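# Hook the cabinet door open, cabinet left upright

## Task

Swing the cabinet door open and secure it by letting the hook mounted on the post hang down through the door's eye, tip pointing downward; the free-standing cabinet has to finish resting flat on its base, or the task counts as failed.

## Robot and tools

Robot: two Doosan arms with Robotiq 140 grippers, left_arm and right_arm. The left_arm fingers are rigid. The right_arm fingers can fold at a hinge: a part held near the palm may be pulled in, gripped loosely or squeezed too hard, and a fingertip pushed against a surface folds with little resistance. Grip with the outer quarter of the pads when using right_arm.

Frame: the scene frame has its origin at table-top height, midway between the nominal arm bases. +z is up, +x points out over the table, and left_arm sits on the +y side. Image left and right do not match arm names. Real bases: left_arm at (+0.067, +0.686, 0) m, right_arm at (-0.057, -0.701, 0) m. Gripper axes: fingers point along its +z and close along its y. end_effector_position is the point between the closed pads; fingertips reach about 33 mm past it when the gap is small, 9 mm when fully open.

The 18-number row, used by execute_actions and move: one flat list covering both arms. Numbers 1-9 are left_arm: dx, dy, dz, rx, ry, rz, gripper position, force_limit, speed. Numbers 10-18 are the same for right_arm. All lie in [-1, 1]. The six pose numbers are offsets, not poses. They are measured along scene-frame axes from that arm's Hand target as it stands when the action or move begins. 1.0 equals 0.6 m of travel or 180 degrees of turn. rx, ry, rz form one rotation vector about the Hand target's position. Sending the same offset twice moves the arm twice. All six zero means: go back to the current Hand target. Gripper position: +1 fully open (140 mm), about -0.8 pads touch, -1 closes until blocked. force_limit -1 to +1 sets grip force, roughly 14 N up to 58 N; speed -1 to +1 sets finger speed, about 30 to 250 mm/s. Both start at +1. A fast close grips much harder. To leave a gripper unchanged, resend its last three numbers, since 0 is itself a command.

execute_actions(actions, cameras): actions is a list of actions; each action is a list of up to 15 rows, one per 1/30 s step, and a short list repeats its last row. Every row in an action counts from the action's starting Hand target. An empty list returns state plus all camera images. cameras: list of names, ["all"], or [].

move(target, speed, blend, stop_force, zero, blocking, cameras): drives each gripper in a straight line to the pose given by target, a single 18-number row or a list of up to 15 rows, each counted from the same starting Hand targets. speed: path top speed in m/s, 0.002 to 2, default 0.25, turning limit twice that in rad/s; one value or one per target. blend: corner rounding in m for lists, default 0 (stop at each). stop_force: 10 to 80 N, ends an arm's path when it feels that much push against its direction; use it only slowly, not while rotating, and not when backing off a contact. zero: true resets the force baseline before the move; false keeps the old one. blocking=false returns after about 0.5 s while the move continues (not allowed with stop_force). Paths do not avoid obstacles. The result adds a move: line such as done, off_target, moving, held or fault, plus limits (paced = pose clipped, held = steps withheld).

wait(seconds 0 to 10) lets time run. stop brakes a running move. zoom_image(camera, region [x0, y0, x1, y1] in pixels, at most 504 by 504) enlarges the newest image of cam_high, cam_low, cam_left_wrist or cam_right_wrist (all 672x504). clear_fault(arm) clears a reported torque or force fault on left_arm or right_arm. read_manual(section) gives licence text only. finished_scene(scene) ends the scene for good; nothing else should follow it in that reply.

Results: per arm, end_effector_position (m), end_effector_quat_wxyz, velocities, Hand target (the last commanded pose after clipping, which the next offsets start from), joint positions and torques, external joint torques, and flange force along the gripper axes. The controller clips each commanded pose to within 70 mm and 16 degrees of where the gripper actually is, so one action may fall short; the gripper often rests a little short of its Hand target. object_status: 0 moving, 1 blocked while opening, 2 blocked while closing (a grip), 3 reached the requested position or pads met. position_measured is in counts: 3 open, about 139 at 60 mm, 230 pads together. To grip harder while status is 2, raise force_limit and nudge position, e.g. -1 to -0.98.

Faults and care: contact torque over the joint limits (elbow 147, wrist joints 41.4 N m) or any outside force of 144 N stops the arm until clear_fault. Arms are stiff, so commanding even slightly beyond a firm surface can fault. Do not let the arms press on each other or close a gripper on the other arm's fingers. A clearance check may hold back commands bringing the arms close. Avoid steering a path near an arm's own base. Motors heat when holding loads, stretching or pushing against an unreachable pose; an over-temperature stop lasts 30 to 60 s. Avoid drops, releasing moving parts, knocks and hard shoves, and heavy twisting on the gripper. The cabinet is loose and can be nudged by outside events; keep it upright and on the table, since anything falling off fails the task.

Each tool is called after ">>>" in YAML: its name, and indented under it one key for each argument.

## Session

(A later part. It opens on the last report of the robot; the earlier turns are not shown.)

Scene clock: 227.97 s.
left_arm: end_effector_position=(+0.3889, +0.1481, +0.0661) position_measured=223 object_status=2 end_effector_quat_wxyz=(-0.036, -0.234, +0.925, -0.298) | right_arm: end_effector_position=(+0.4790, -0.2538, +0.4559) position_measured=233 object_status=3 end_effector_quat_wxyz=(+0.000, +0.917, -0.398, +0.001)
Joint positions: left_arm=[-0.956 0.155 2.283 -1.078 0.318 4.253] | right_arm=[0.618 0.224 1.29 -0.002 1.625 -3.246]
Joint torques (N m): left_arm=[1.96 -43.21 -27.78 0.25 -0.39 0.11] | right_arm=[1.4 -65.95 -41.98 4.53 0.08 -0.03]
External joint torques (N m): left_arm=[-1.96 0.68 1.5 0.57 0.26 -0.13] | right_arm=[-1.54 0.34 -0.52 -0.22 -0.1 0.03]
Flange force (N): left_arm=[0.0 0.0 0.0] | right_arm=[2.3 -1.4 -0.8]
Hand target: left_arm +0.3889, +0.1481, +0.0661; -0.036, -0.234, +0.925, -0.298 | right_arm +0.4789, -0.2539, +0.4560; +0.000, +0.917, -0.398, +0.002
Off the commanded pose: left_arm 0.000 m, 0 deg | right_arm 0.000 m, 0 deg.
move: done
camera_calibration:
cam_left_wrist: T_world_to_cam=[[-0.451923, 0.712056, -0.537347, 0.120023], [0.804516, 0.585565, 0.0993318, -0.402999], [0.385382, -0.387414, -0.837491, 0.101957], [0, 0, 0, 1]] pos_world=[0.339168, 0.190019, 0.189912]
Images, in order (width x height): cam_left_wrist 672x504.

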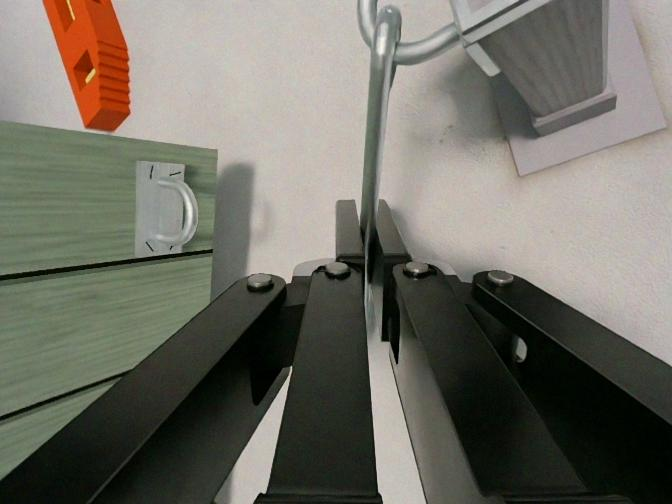

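>>> move:
  target:
    - [0,0,0,0,0,0,-1,-0.2,-1,-0.0815,0.6565,0.023,0,0,0,-1,0,0]
    - [0,0,0,0,0,0,-1,-0.2,-1,-0.065,0.6315,-0.21,0,0,0,-1,0,0]
    - [0,0,0,0,0,0,-1,-0.2,-1,-0.053,0.5765,-0.21,0,0,0,-1,0,0]
    - [0,0,0,0,0,0,-1,-0.2,-1,-0.04,0.527,-0.21,0,0,0,-1,0,0]
    - [0,0,0,0,0,0,-1,-0.2,-1,-0.053,0.5765,-0.21,0,0,0,-1,0,0]
    - [0,0,0,0,0,0,-1,-0.2,-1,-0.053,0.5765,0.04,0,0,0,-1,0,0]
    - [0,0,0,0,0,0,-1,-0.2,-1,0,0,0.04,0,0,0,-1,0,0]
  speed: [0.4,0.25,0.06,0.02,0.06,0.3,0.4]
  blend: [0.03,0.01,0.005,0,0.01,0.03,0]
  cameras: ["cam_left_wrist","cam_high"]

>>> zoom_image:
  camera: "cam_left_wrist"
  region: [80, 130, 220, 280]

>>> zoom_image:
  camera: "cam_high"
  region: [140, 190, 260, 320]

Scene clock: 254.33 s.
left_arm: end_effector_position=(+0.3889, +0.1481, +0.0661) position_measured=223 object_status=2 end_effector_quat_wxyz=(-0.036, -0.234, +0.925, -0.298) | right_arm: end_effector_position=(+0.4789, -0.2538, +0.4799) position_measured=233 object_status=3 end_effector_quat_wxyz=(+0.000, +0.917, -0.398, +0.001)
Joint positions: left_arm=[-0.956 0.155 2.283 -1.078 0.318 4.253] | right_arm=[0.618 0.227 1.243 -0.002 1.669 -3.246]
Joint torques (N m): left_arm=[2.08 -43.04 -27.65 0.25 -0.36 0.1] | right_arm=[2.7 -65.95 -41.97 4.46 0.1 -0.01]
External joint torques (N m): left_arm=[-1.98 0.46 1.31 0.58 0.23 -0.12] | right_arm=[-2.8 -0.82 -0.75 -0.13 -0.11 0.01]
Flange force (N): left_arm=[0.0 0.0 0.0] | right_arm=[4.0 0.3 -1.1]
Hand target: left_arm +0.3889, +0.1481, +0.0661; -0.036, -0.234, +0.925, -0.298 | right_arm +0.4789, -0.2539, +0.4800; +0.000, +0.917, -0.398, +0.002
Off the commanded pose: left_arm 0.000 m, 0 deg | right_arm 0.000 m, 0 deg.
move: done
camera_calibration:
cam_left_wrist: T_world_to_cam=[[-0.451923, 0.712056, -0.537347, 0.120023], [0.804516, 0.585565, 0.0993318, -0.402999], [0.385382, -0.387414, -0.837491, 0.101957], [0, 0, 0, 1]] pos_world=[0.339168, 0.190019, 0.189912]
Images, in order (width x height): cam_high 672x504, cam_left_wrist 672x504.

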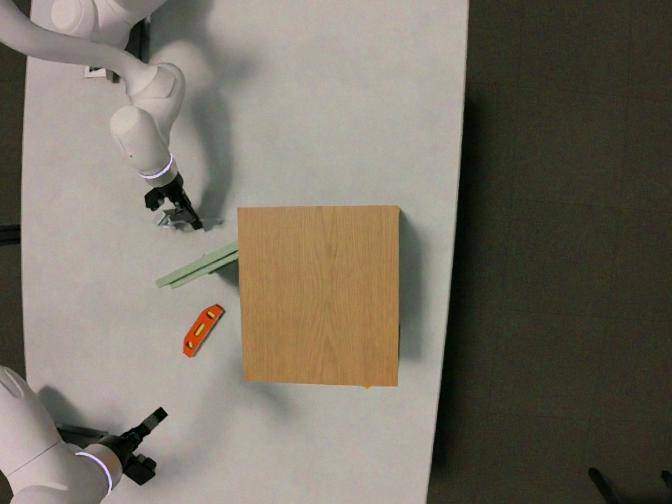

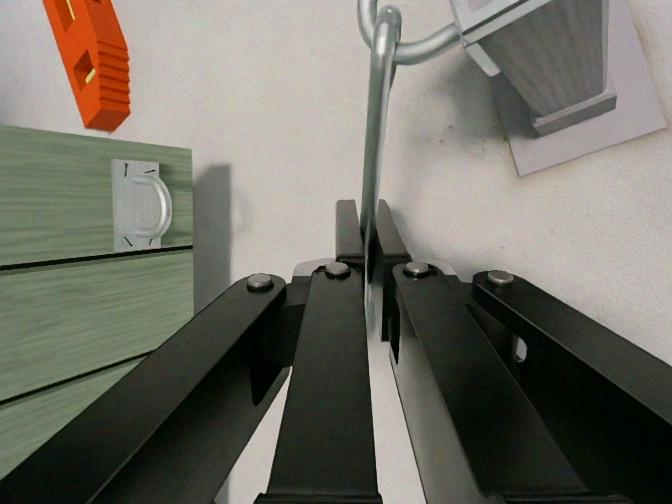

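Scaled by 3.360 from the camera's 672x504 image, which has a finer 960x720 frame.

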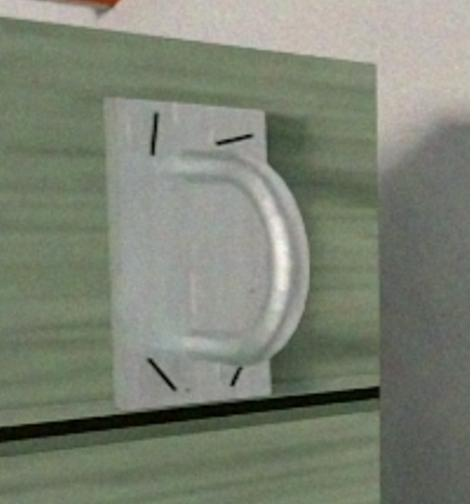

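Scaled by 3.877 from the camera's 672x504 image, which has a finer 960x720 frame.

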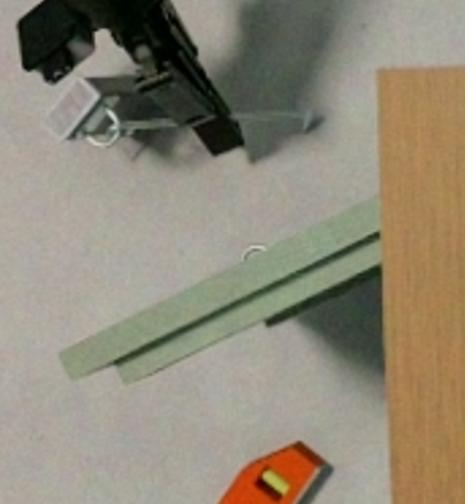

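>>> move:
  target:
    - [0.012,-0.057,0.076,0.0705,-0.1485,-0.153,-1,-0.2,-1,0,0,0,0,0,0,-1,0,0]
    - [-0.02,-0.093,0.097,0.141,-0.297,-0.306,-1,-0.2,-1,0,0,0,0,0,0,-1,0,0]
  speed: 0.12
  blend: [0.015,0]
  cameras: ["cam_left_wrist","cam_high","cam_right_wrist"]

>>> zoom_image:
  camera: "cam_high"
  region: [140, 190, 260, 320]

>>> zoom_image:
  camera: "cam_left_wrist"
  region: [250, 100, 450, 400]

Scene clock: 297.27 s.
left_arm: end_effector_position=(+0.3769, +0.0923, +0.1243) position_measured=223 object_status=2 end_effector_quat_wxyz=(+0.285, +0.351, +0.883, -0.123) | right_arm: end_effector_position=(+0.4789, -0.2539, +0.4800) position_measured=233 object_status=3 end_effector_quat_wxyz=(+0.000, +0.917, -0.398, +0.002)
Joint positions: left_arm=[-1.298 0.115 2.194 0.85 0.384 3.459] | right_arm=[0.618 0.227 1.243 -0.002 1.669 -3.246]
Joint torques (N m): left_arm=[9.63 -49.71 -40.98 4.76 1.14 1.12] | right_arm=[1.18 -66.28 -41.72 4.48 0.08 -0.02]
External joint torques (N m): left_arm=[-9.6 2.16 5.39 -2.03 -1.7 -1.12] | right_arm=[-1.41 0.19 -0.75 -0.18 -0.1 0.02]
Flange force (N): left_arm=[15.9 -13.4 -3.1] | right_arm=[2.1 -1.7 -1.3]
Hand target: left_arm +0.3769, +0.0923, +0.1243; +0.285, +0.351, +0.883, -0.123 | right_arm +0.4789, -0.2539, +0.4800; +0.000, +0.917, -0.398, +0.002
Off the commanded pose: left_arm 0.000 m, 0 deg | right_arm 0.000 m, 0 deg.
move: done
camera_calibration:
cam_left_wrist: T_world_to_cam=[[0.69276, 0.720929, -0.0185654, -0.3111], [0.40359, -0.366229, 0.838445, -0.219303], [0.59766, -0.588335, -0.544669, 0.0358145], [0, 0, 0, 1]] pos_world=[0.282622, 0.165037, 0.197605]
cam_right_wrist: T_world_to_cam=[[-0.736555, -0.67625, 0.013156, 0.18111], [-0.631105, 0.69412, 0.346271, 0.318042], [-0.243297, 0.246745, -0.938042, 0.773151], [0, 0, 0, 1]] pos_world=[0.522221, -0.289055, 0.612738]
Images, in order (width x height): cam_high 672x504, cam_left_wrist 672x504, cam_right_wrist 672x504.

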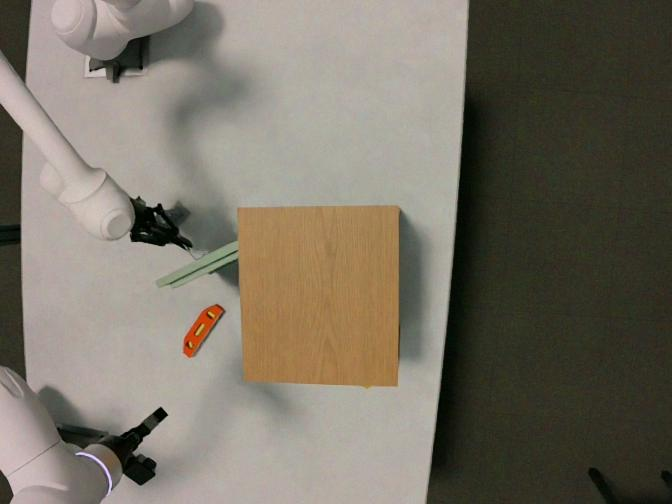

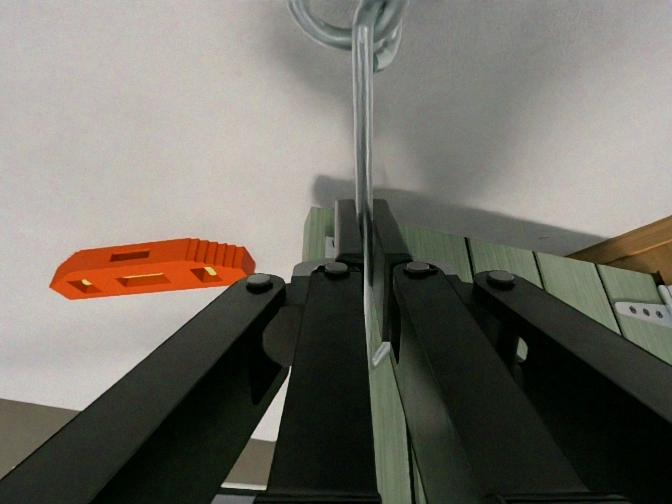

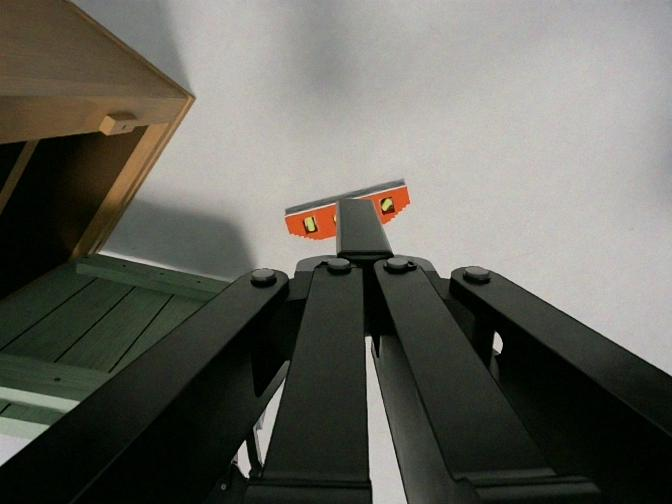

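Scaled by 3.877 from the camera's 672x504 image, which has a finer 960x720 frame.

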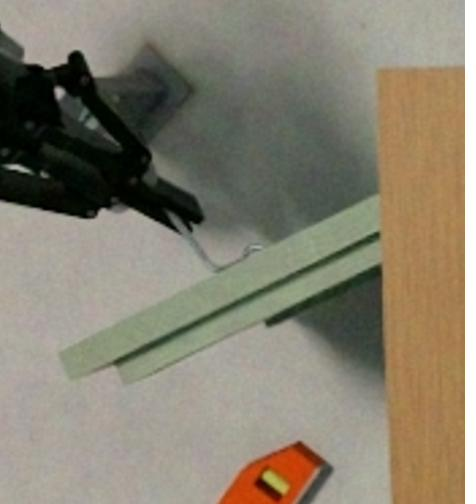

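Scaled by 1.680 from the camera's 672x504 image, which has a finer 960x720 frame.

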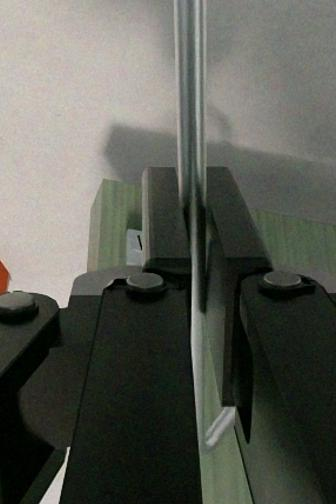

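>>> move:
  target: [0.003,0.003,-0.002,-0.164,0.134,-0.0455,-1,-0.2,-1,0,0,0,0,0,0,-1,0,0]
  speed: 0.15
  cameras: ["cam_left_wrist","cam_high"]

>>> zoom_image:
  camera: "cam_high"
  region: [160, 200, 240, 280]

>>> zoom_image:
  camera: "cam_left_wrist"
  region: [250, 180, 450, 430]

Scene clock: 334.43 s.
left_arm: end_effector_position=(+0.3787, +0.0941, +0.1231) position_measured=223 object_status=2 end_effector_quat_wxyz=(+0.167, +0.295, +0.836, -0.432) | right_arm: end_effector_position=(+0.4789, -0.2539, +0.4800) position_measured=233 object_status=3 end_effector_quat_wxyz=(+0.000, +0.917, -0.398, +0.002)
Joint positions: left_arm=[-0.905 0.174 2.332 1.215 -0.561 3.104] | right_arm=[0.618 0.227 1.243 -0.002 1.669 -3.246]
Joint torques (N m): left_arm=[4.86 -49.56 -33.59 -0.41 -0.2 0.76] | right_arm=[1.74 -66.39 -41.73 4.47 0.07 -0.07]
External joint torques (N m): left_arm=[-4.88 0.63 2.84 0.46 -1.52 -0.79] | right_arm=[-2.08 0.27 -0.76 -0.17 -0.09 0.07]
Flange force (N): left_arm=[5.0 -6.6 1.0] | right_arm=[3.0 -1.7 -1.4]
Hand target: left_arm +0.3787, +0.0941, +0.1231; +0.167, +0.295, +0.836, -0.432 | right_arm +0.4789, -0.2539, +0.4800; +0.000, +0.917, -0.398, +0.002
Off the commanded pose: left_arm 0.000 m, 0 deg | right_arm 0.000 m, 0 deg.
move: done
camera_calibration:
cam_left_wrist: T_world_to_cam=[[0.639105, 0.449642, -0.623993, -0.193222], [0.711045, -0.0361489, 0.702217, -0.34917], [0.29319, -0.892477, -0.342819, 0.15423], [0, 0, 0, 1]] pos_world=[0.326546, 0.211905, 0.177497]
Images, in order (width x height): cam_high 672x504, cam_left_wrist 672x504.

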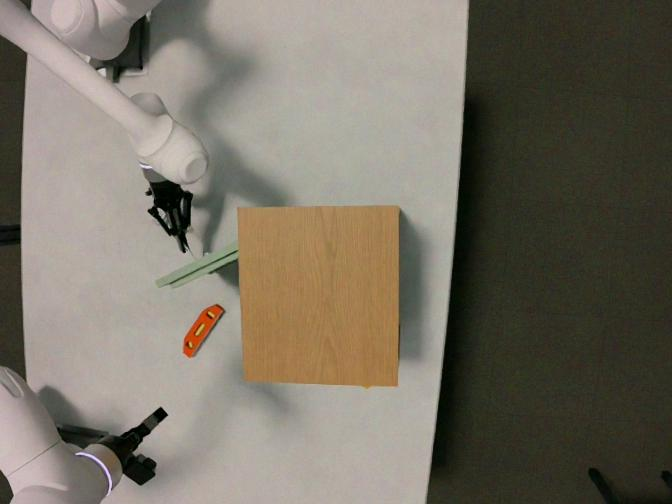

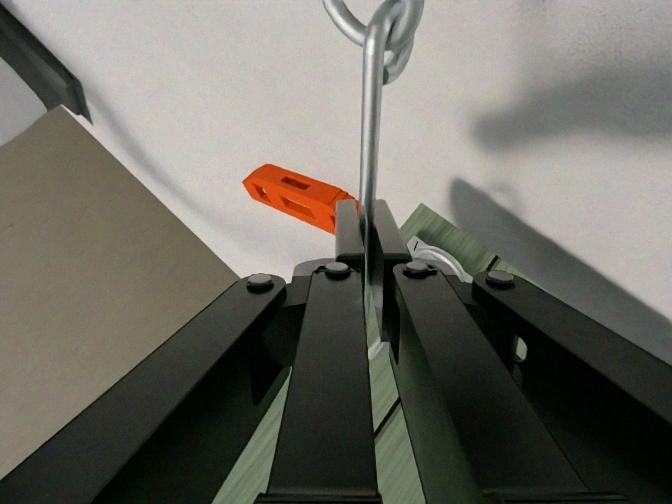

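Scaled by 6.300 from the camera's 672x504 image, which has a finer 960x720 frame.

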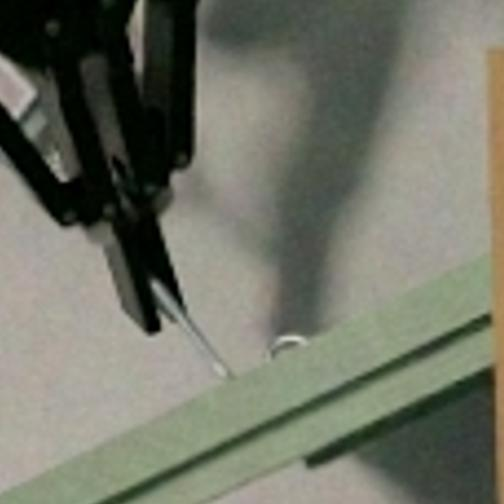

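Scaled by 2.016 from the camera's 672x504 image, which has a finer 960x720 frame.

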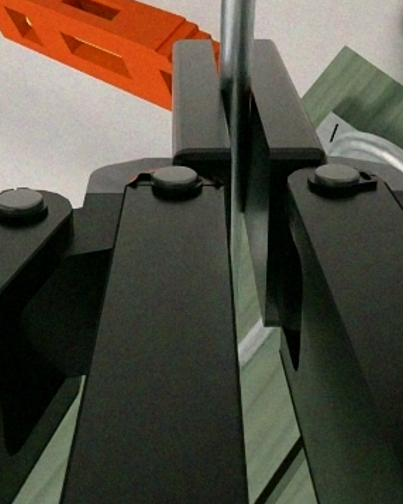

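>>> move:
  target: [0.006,-0.005,-0.026,0.05,0.06,0,-1,-0.2,-1,0,0,0,0,0,0,-1,0,0]
  speed: 0.1
  cameras: ["cam_left_wrist","cam_high"]

>>> zoom_image:
  camera: "cam_left_wrist"
  region: [330, 200, 480, 400]

>>> zoom_image:
  camera: "cam_high"
  region: [170, 220, 230, 280]

Scene clock: 350.23 s.
left_arm: end_effector_position=(+0.3823, +0.0912, +0.1075) position_measured=223 object_status=2 end_effector_quat_wxyz=(+0.064, +0.265, +0.879, -0.391) | right_arm: end_effector_position=(+0.4789, -0.2539, +0.4800) position_measured=233 object_status=3 end_effector_quat_wxyz=(+0.000, +0.917, -0.398, +0.002)
Joint positions: left_arm=[-0.883 0.211 2.218 1.718 -0.577 2.5] | right_arm=[0.618 0.227 1.243 -0.002 1.669 -3.246]
Joint torques (N m): left_arm=[1.62 -44.46 -25.4 0.16 1.29 0.42] | right_arm=[1.29 -66.09 -41.78 4.5 0.1 -0.01]
External joint torques (N m): left_arm=[-1.61 -10.37 -7.43 -1.61 -2.25 -0.45] | right_arm=[-1.27 0.01 -0.68 -0.19 -0.12 0.01]
Flange force (N): left_arm=[-3.9 -13.5 -11.4] | right_arm=[1.9 -1.2 -1.1]
Hand target: left_arm +0.3823, +0.0911, +0.1075; +0.064, +0.265, +0.879, -0.391 | right_arm +0.4789, -0.2539, +0.4800; +0.000, +0.917, -0.398, +0.002
Off the commanded pose: left_arm 0.000 m, 0 deg | right_arm 0.000 m, 0 deg.
move: done
camera_calibration:
cam_left_wrist: T_world_to_cam=[[0.517953, 0.550621, -0.65463, -0.163587], [0.828999, -0.134416, 0.542856, -0.359853], [0.210915, -0.823862, -0.526086, 0.190067], [0, 0, 0, 1]] pos_world=[0.342961, 0.198293, 0.188251]
Images, in order (width x height): cam_high 672x504, cam_left_wrist 672x504.

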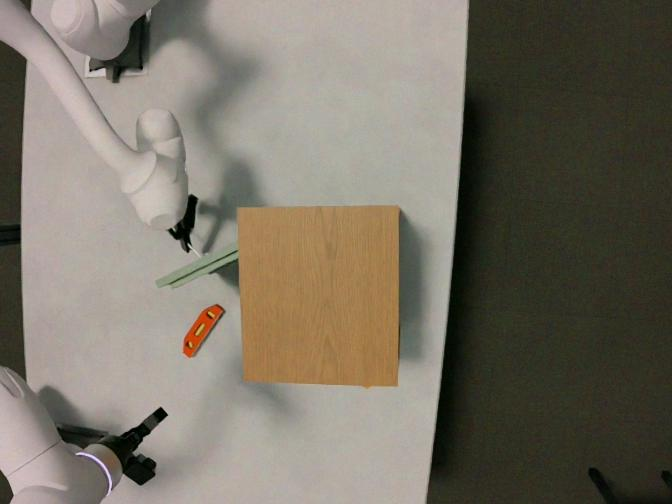

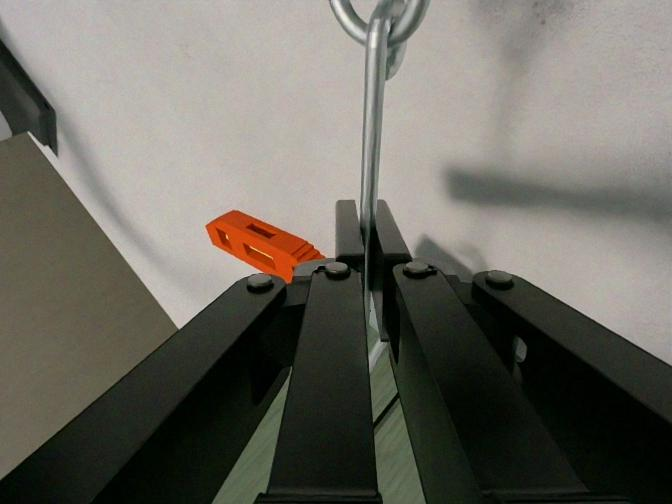

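Scaled by 2.520 from the camera's 672x504 image, which has a finer 960x720 frame.

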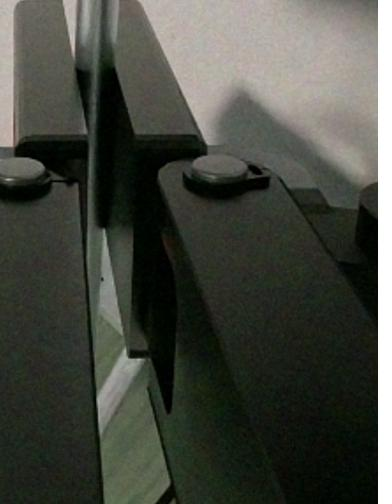

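Scaled by 8.400 from the camera's 672x504 image, which has a finer 960x720 frame.

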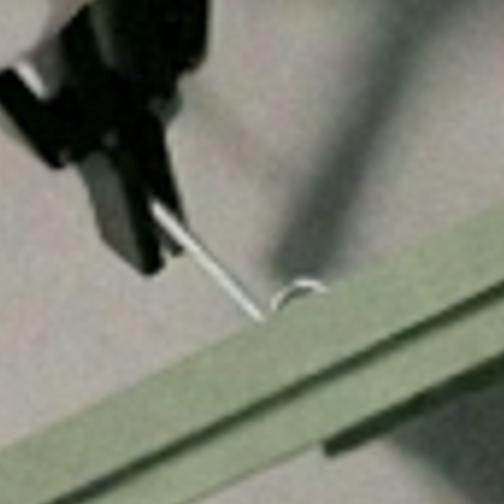

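>>> move:
  target:
    - [0,0,0.015,-0.03,-0.036,0,-1,-0.2,-1,0,0,0,0,0,0,-1,0,0]
    - [-0.0064,0.0053,0.015,-0.03,-0.036,0,-1,-0.2,-1,0,0,0,0,0,0,-1,0,0]
    - [-0.0064,0.0053,-0.005,0.01,0.012,0,-1,-0.2,-1,0,0,0,0,0,0,-1,0,0]
  speed: 0.1
  cameras: ["cam_left_wrist","cam_high"]

>>> zoom_image:
  camera: "cam_high"
  region: [170, 220, 230, 280]

>>> zoom_image:
  camera: "cam_left_wrist"
  region: [330, 200, 480, 400]

Scene clock: 374.43 s.
left_arm: end_effector_position=(+0.3785, +0.0943, +0.1045) position_measured=223 object_status=2 end_effector_quat_wxyz=(+0.043, +0.259, +0.886, -0.382) | right_arm: end_effector_position=(+0.4789, -0.2539, +0.4800) position_measured=233 object_status=3 end_effector_quat_wxyz=(+0.000, +0.917, -0.398, +0.002)
Joint positions: left_arm=[-0.881 0.215 2.204 1.798 -0.595 2.399] | right_arm=[0.618 0.227 1.243 -0.002 1.669 -3.246]
Joint torques (N m): left_arm=[-2.57 -55.37 -22.93 0.1 -4.44 0.32] | right_arm=[1.47 -66.06 -41.93 4.49 0.11 -0.05]
External joint torques (N m): left_arm=[2.66 0.01 -10.02 -1.81 3.58 -0.35] | right_arm=[-1.67 -0.31 -0.64 -0.18 -0.13 0.05]
Flange force (N): left_arm=[-14.8 -2.5 7.3] | right_arm=[2.4 -0.5 -1.0]
Hand target: left_arm +0.3785, +0.0943, +0.1045; +0.043, +0.259, +0.886, -0.382 | right_arm +0.4789, -0.2539, +0.4800; +0.000, +0.917, -0.398, +0.002
Off the commanded pose: left_arm 0.000 m, 0 deg | right_arm 0.000 m, 0 deg.
move: done
camera_calibration:
cam_left_wrist: T_world_to_cam=[[0.493169, 0.571262, -0.656082, -0.157782], [0.84883, -0.150885, 0.506677, -0.356754], [0.190453, -0.80678, -0.559316, 0.201533], [0, 0, 0, 1]] pos_world=[0.342254, 0.198899, 0.189962]
Images, in order (width x height): cam_high 672x504, cam_left_wrist 672x504.

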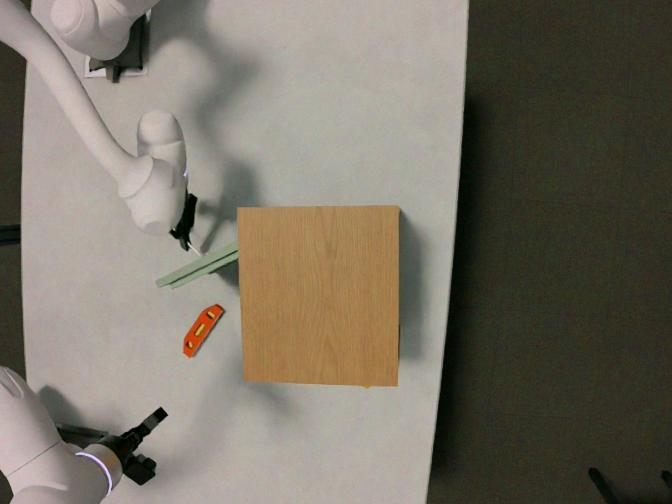

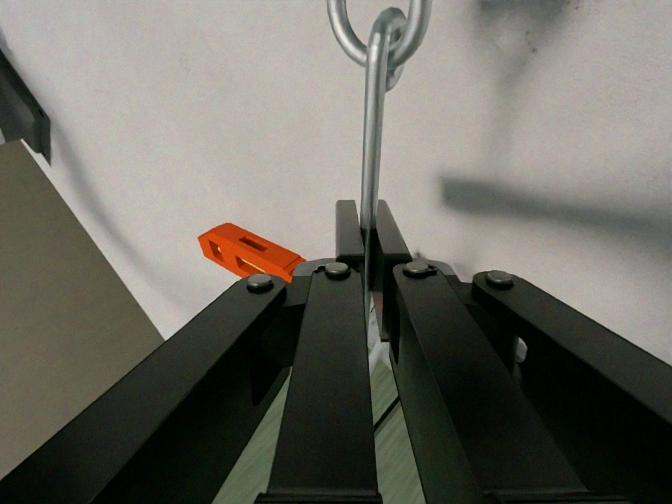

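Scaled by 8.400 from the camera's 672x504 image, which has a finer 960x720 frame.

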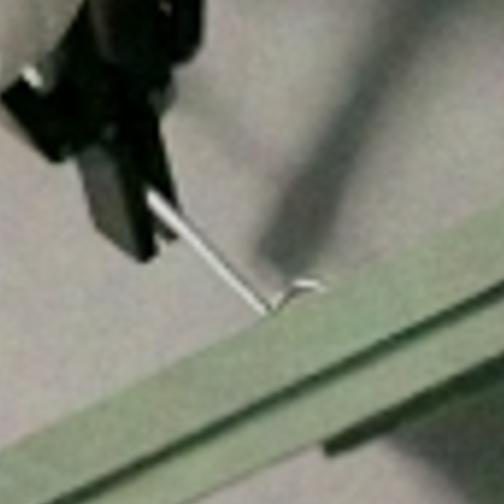

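Scaled by 2.520 from the camera's 672x504 image, which has a finer 960x720 frame.

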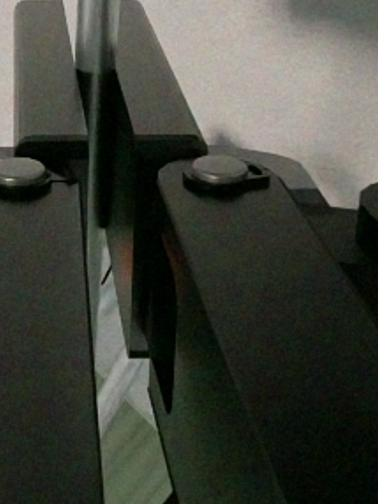

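>>> move:
  target: [0.002,-0.0016,-0.014,0.027,0.0325,0,-1,-0.2,-1,0,0,0,0,0,0,-1,0,0]
  speed: 0.06
  cameras: ["cam_left_wrist","cam_high"]

>>> zoom_image:
  camera: "cam_high"
  region: [170, 220, 230, 280]

>>> zoom_image:
  camera: "cam_left_wrist"
  region: [330, 200, 480, 400]

Scene clock: 397.90 s.
left_arm: end_effector_position=(+0.3797, +0.0934, +0.0961) position_measured=223 object_status=2 end_effector_quat_wxyz=(-0.013, +0.240, +0.903, -0.357) | right_arm: end_effector_position=(+0.4789, -0.2539, +0.4800) position_measured=233 object_status=3 end_effector_quat_wxyz=(+0.000, +0.917, -0.398, +0.002)
Joint positions: left_arm=[-0.87 0.252 2.14 1.987 -0.668 2.157] | right_arm=[0.618 0.227 1.243 -0.002 1.669 -3.246]
Joint torques (N m): left_arm=[1.72 -61.2 -34.23 -2.72 -0.72 0.35] | right_arm=[1.47 -66.17 -41.76 4.49 0.06 -0.02]
External joint torques (N m): left_arm=[-1.75 1.76 0.97 0.39 0.01 -0.39] | right_arm=[-1.54 -0.3 -0.83 -0.17 -0.07 0.02]
Flange force (N): left_arm=[0.4 -1.9 3.0] | right_arm=[2.2 -1.0 -1.5]
Hand target: left_arm +0.3797, +0.0934, +0.0961; -0.013, +0.240, +0.903, -0.357 | right_arm +0.4789, -0.2539, +0.4800; +0.000, +0.917, -0.398, +0.002
Off the commanded pose: left_arm 0.000 m, 0 deg | right_arm 0.000 m, 0 deg.
move: done
camera_calibration:
cam_left_wrist: T_world_to_cam=[[0.426336, 0.626753, -0.652241, -0.143422], [0.895325, -0.189581, 0.403054, -0.357802], [0.128963, -0.755804, -0.641973, 0.222375], [0, 0, 0, 1]] pos_world=[0.352817, 0.19013, 0.193426]
Images, in order (width x height): cam_high 672x504, cam_left_wrist 672x504.

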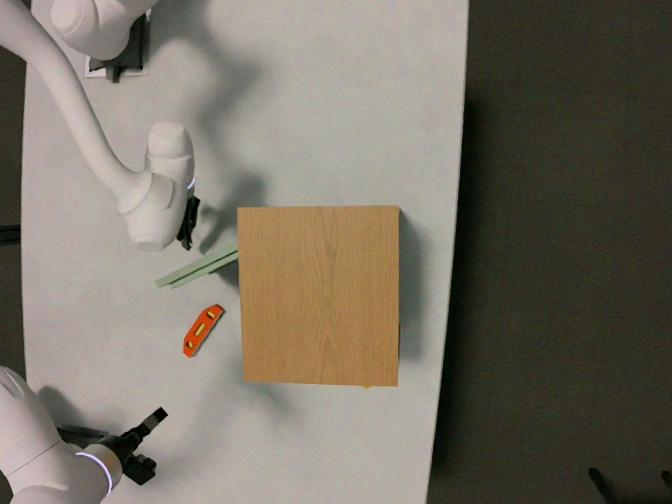

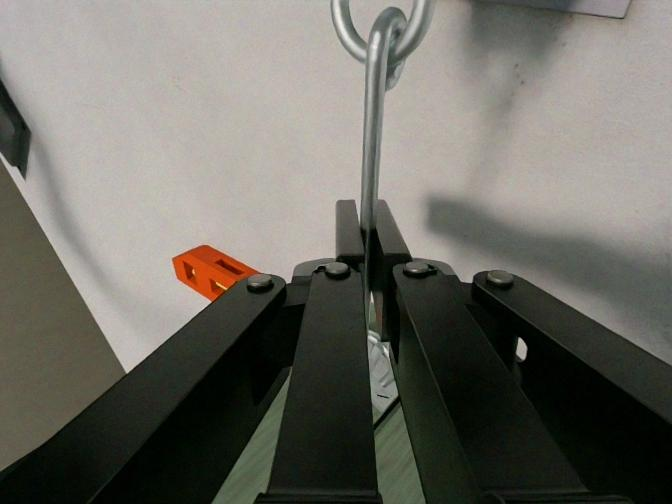

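Scaled by 8.400 from the camera's 672x504 image, which has a finer 960x720 frame.

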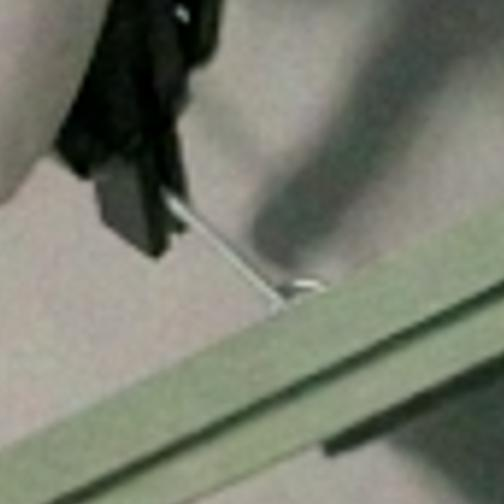

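Scaled by 2.520 from the camera's 672x504 image, which has a finer 960x720 frame.

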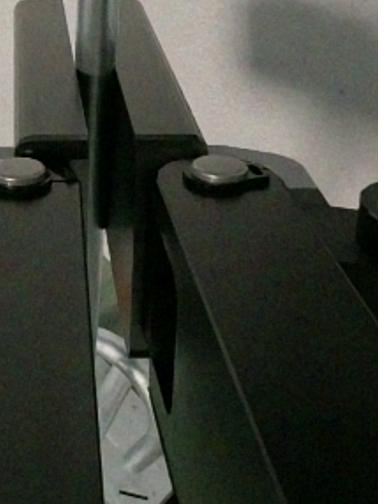

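>>> move:
  target: [0.0005,-0.0005,-0.006,0.012,0.014,0,-1,-0.2,-1,0,0,0,0,0,0,-1,0,0]
  speed: 0.05
  cameras: ["cam_left_wrist"]

>>> zoom_image:
  camera: "cam_left_wrist"
  region: [330, 280, 430, 420]

Scene clock: 403.10 s.
left_arm: end_effector_position=(+0.3800, +0.0931, +0.0925) position_measured=223 object_status=2 end_effector_quat_wxyz=(-0.038, +0.232, +0.909, -0.345) | right_arm: end_effector_position=(+0.4789, -0.2539, +0.4800) position_measured=233 object_status=3 end_effector_quat_wxyz=(+0.000, +0.917, -0.398, +0.002)
Joint positions: left_arm=[-0.866 0.269 2.112 2.054 -0.705 2.067] | right_arm=[0.618 0.227 1.243 -0.002 1.669 -3.246]
Joint torques (N m): left_arm=[1.66 -63.04 -34.44 -2.93 -0.67 0.35] | right_arm=[1.31 -65.89 -41.88 4.49 0.05 -0.02]
External joint torques (N m): left_arm=[-1.62 1.68 1.1 0.36 0 -0.38] | right_arm=[-1.53 -0.01 -0.57 -0.19 -0.07 0.02]
Flange force (N): left_arm=[0.6 -1.6 2.8] | right_arm=[2.2 -0.9 -1.0]
Hand target: left_arm +0.3800, +0.0931, +0.0925; -0.038, +0.232, +0.909, -0.345 | right_arm +0.4789, -0.2539, +0.4800; +0.000, +0.917, -0.398, +0.002
Off the commanded pose: left_arm 0.000 m, 0 deg | right_arm 0.000 m, 0 deg.
move: done
camera_calibration:
cam_left_wrist: T_world_to_cam=[[0.397743, 0.651212, -0.646315, -0.137691], [0.912031, -0.203848, 0.355873, -0.357309], [0.0999984, -0.731005, -0.675005, 0.231489], [0, 0, 0, 1]] pos_world=[0.357494, 0.186049, 0.194421]
Images, in order (width x height): cam_left_wrist 672x504.

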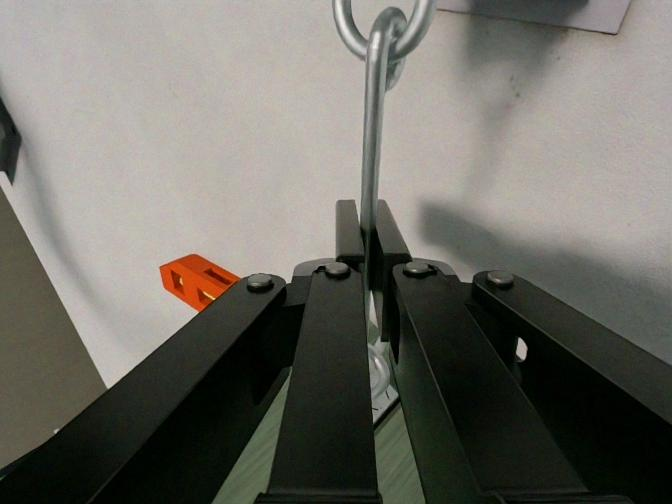

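Scaled by 3.600 from the camera's 672x504 image, which has a finer 960x720 frame.

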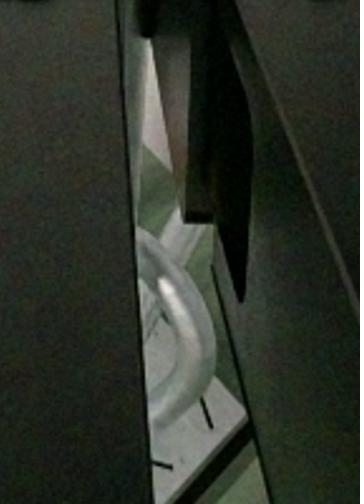

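>>> move:
  target: [0.0005,-0.0005,-0.005,0.012,0.014,0,-1,-0.2,-1,0,0,0,0,0,0,-1,0,0]
  speed: 0.04
  cameras: ["cam_left_wrist"]

>>> zoom_image:
  camera: "cam_left_wrist"
  region: [330, 280, 430, 420]

Scene clock: 406.50 s.
left_arm: end_effector_position=(+0.3803, +0.0928, +0.0895) position_measured=223 object_status=2 end_effector_quat_wxyz=(-0.062, +0.224, +0.914, -0.333) | right_arm: end_effector_position=(+0.4789, -0.2539, +0.4800) position_measured=233 object_status=3 end_effector_quat_wxyz=(+0.000, +0.917, -0.398, +0.002)
Joint positions: left_arm=[-0.862 0.288 2.083 2.113 -0.746 1.984] | right_arm=[0.618 0.227 1.243 -0.002 1.669 -3.246]
Joint torques (N m): left_arm=[2.55 -62.52 -32.85 -2.63 -0.2 0.2] | right_arm=[1.35 -66.17 -41.84 4.43 0.1 -0.02]
External joint torques (N m): left_arm=[-2.42 -0.87 -0.64 -0.15 -0.47 -0.23] | right_arm=[-1.52 0.28 -0.59 -0.14 -0.12 0.02]
Flange force (N): left_arm=[1.1 -4.5 0.6] | right_arm=[2.2 -1.5 -1.0]
Hand target: left_arm +0.3803, +0.0928, +0.0895; -0.062, +0.224, +0.914, -0.333 | right_arm +0.4789, -0.2539, +0.4800; +0.000, +0.917, -0.398, +0.002
Off the commanded pose: left_arm 0.000 m, 0 deg | right_arm 0.000 m, 0 deg.
move: done
camera_calibration:
cam_left_wrist: T_world_to_cam=[[0.369511, 0.675469, -0.638125, -0.131792], [0.926614, -0.216385, 0.307514, -0.356635], [0.0696351, -0.704925, -0.705855, 0.241192], [0, 0, 0, 1]] pos_world=[0.362366, 0.181873, 0.195817]
Images, in order (width x height): cam_left_wrist 672x504.

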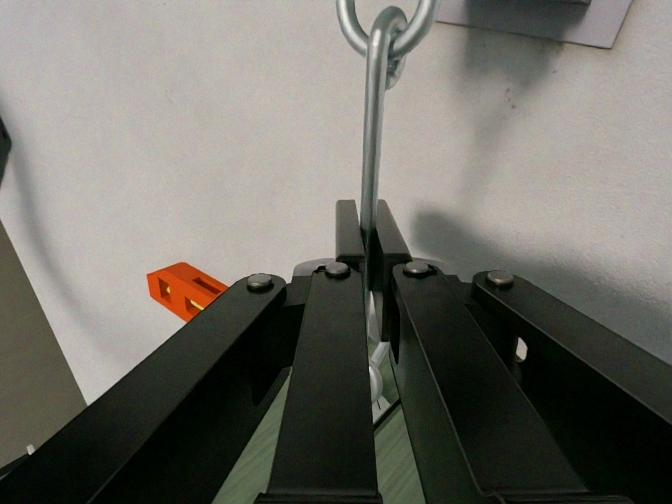

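Scaled by 3.600 from the camera's 672x504 image, which has a finer 960x720 frame.

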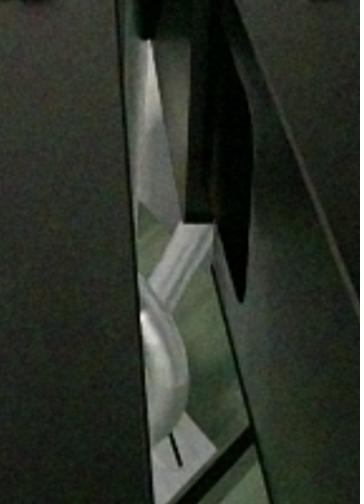

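>>> move:
  target:
    - [0,0,0,0,0,0,-0.35,-0.2,-1,0,0,0,0,0,0,-1,0,0]
    - [0.022,0.048,0.064,0,0,0,-0.35,-0.2,-1,0,0,0,0,0,0,-1,0,0]
    - [0.066,0.145,0.193,0,0,0,-0.35,-0.2,-1,0,0,0,0,0,0,-1,0,0]
  speed: [0.1,0.08,0.2]
  blend: [0,0.01,0]
  cameras: ["cam_left_wrist","cam_high"]

>>> zoom_image:
  camera: "cam_left_wrist"
  region: [270, 200, 430, 360]

Scene clock: 414.17 s.
left_arm: end_effector_position=(+0.4198, +0.1798, +0.2052) position_measured=173 object_status=3 end_effector_quat_wxyz=(-0.062, +0.224, +0.914, -0.333) | right_arm: end_effector_position=(+0.4789, -0.2539, +0.4800) position_measured=233 object_status=3 end_effector_quat_wxyz=(+0.000, +0.917, -0.398, +0.002)
Joint positions: left_arm=[-0.699 0.116 2.035 2.305 -0.978 1.851] | right_arm=[0.618 0.227 1.243 -0.002 1.669 -3.246]
Joint torques (N m): left_arm=[1.85 -51.79 -39.13 -4.24 -0.43 0.39] | right_arm=[1.63 -66 -41.79 4.52 0.07 -0.06]
External joint torques (N m): left_arm=[-1.81 1.5 0.94 0.29 -0.01 -0.42] | right_arm=[-1.62 -0.14 -0.72 -0.2 -0.09 0.06]
Flange force (N): left_arm=[0.1 -2.1 3.5] | right_arm=[2.3 -1.0 -1.3]
Hand target: left_arm +0.4199, +0.1798, +0.2053; -0.062, +0.224, +0.914, -0.333 | right_arm +0.4789, -0.2539, +0.4800; +0.000, +0.917, -0.398, +0.002
Off the commanded pose: left_arm 0.000 m, 0 deg | right_arm 0.000 m, 0 deg.
move: done
camera_calibration:
cam_left_wrist: T_world_to_cam=[[0.369517, 0.675442, -0.63815, -0.131347], [0.926619, -0.216453, 0.307451, -0.410046], [0.0695356, -0.70493, -0.70586, 0.381473], [0, 0, 0, 1]] pos_world=[0.401965, 0.268873, 0.311517]
Images, in order (width x height): cam_high 672x504, cam_left_wrist 672x504.

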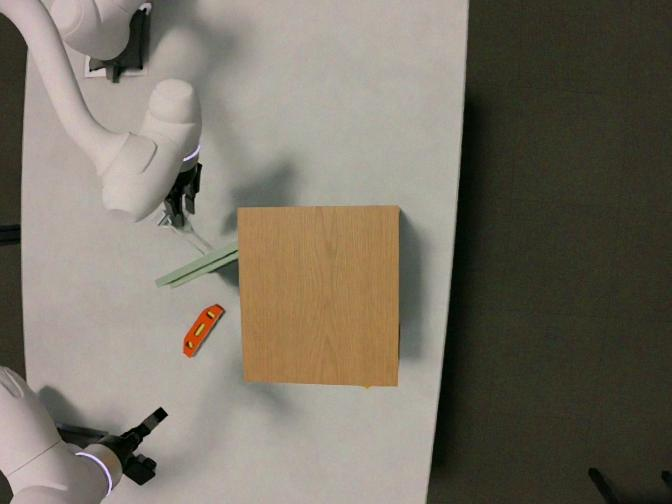

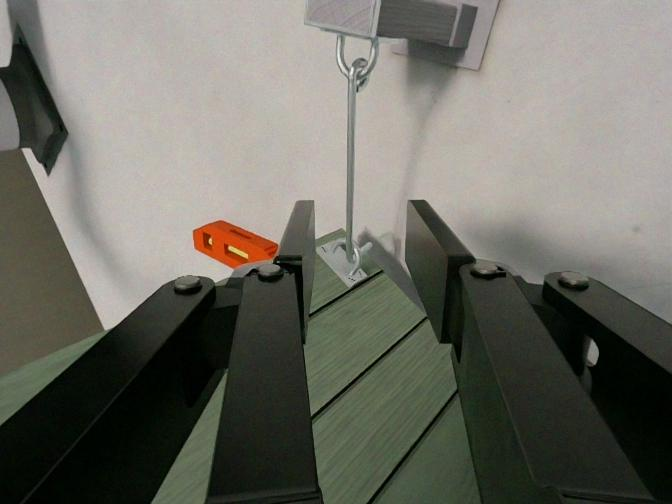

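Scaled by 3.150 from the camera's 672x504 image, which has a finer 960x720 frame.

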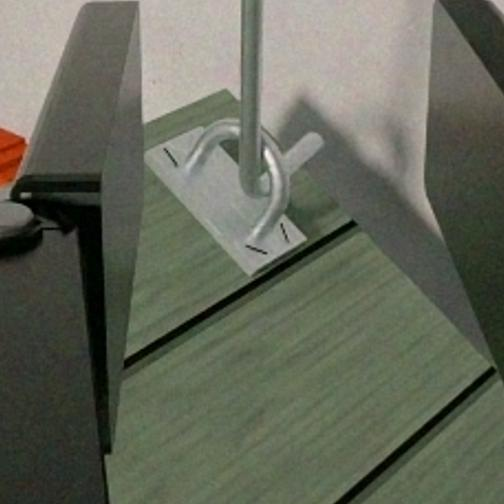

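>>> finished_scene:
  scene: 2

The scene is finished: the task was done.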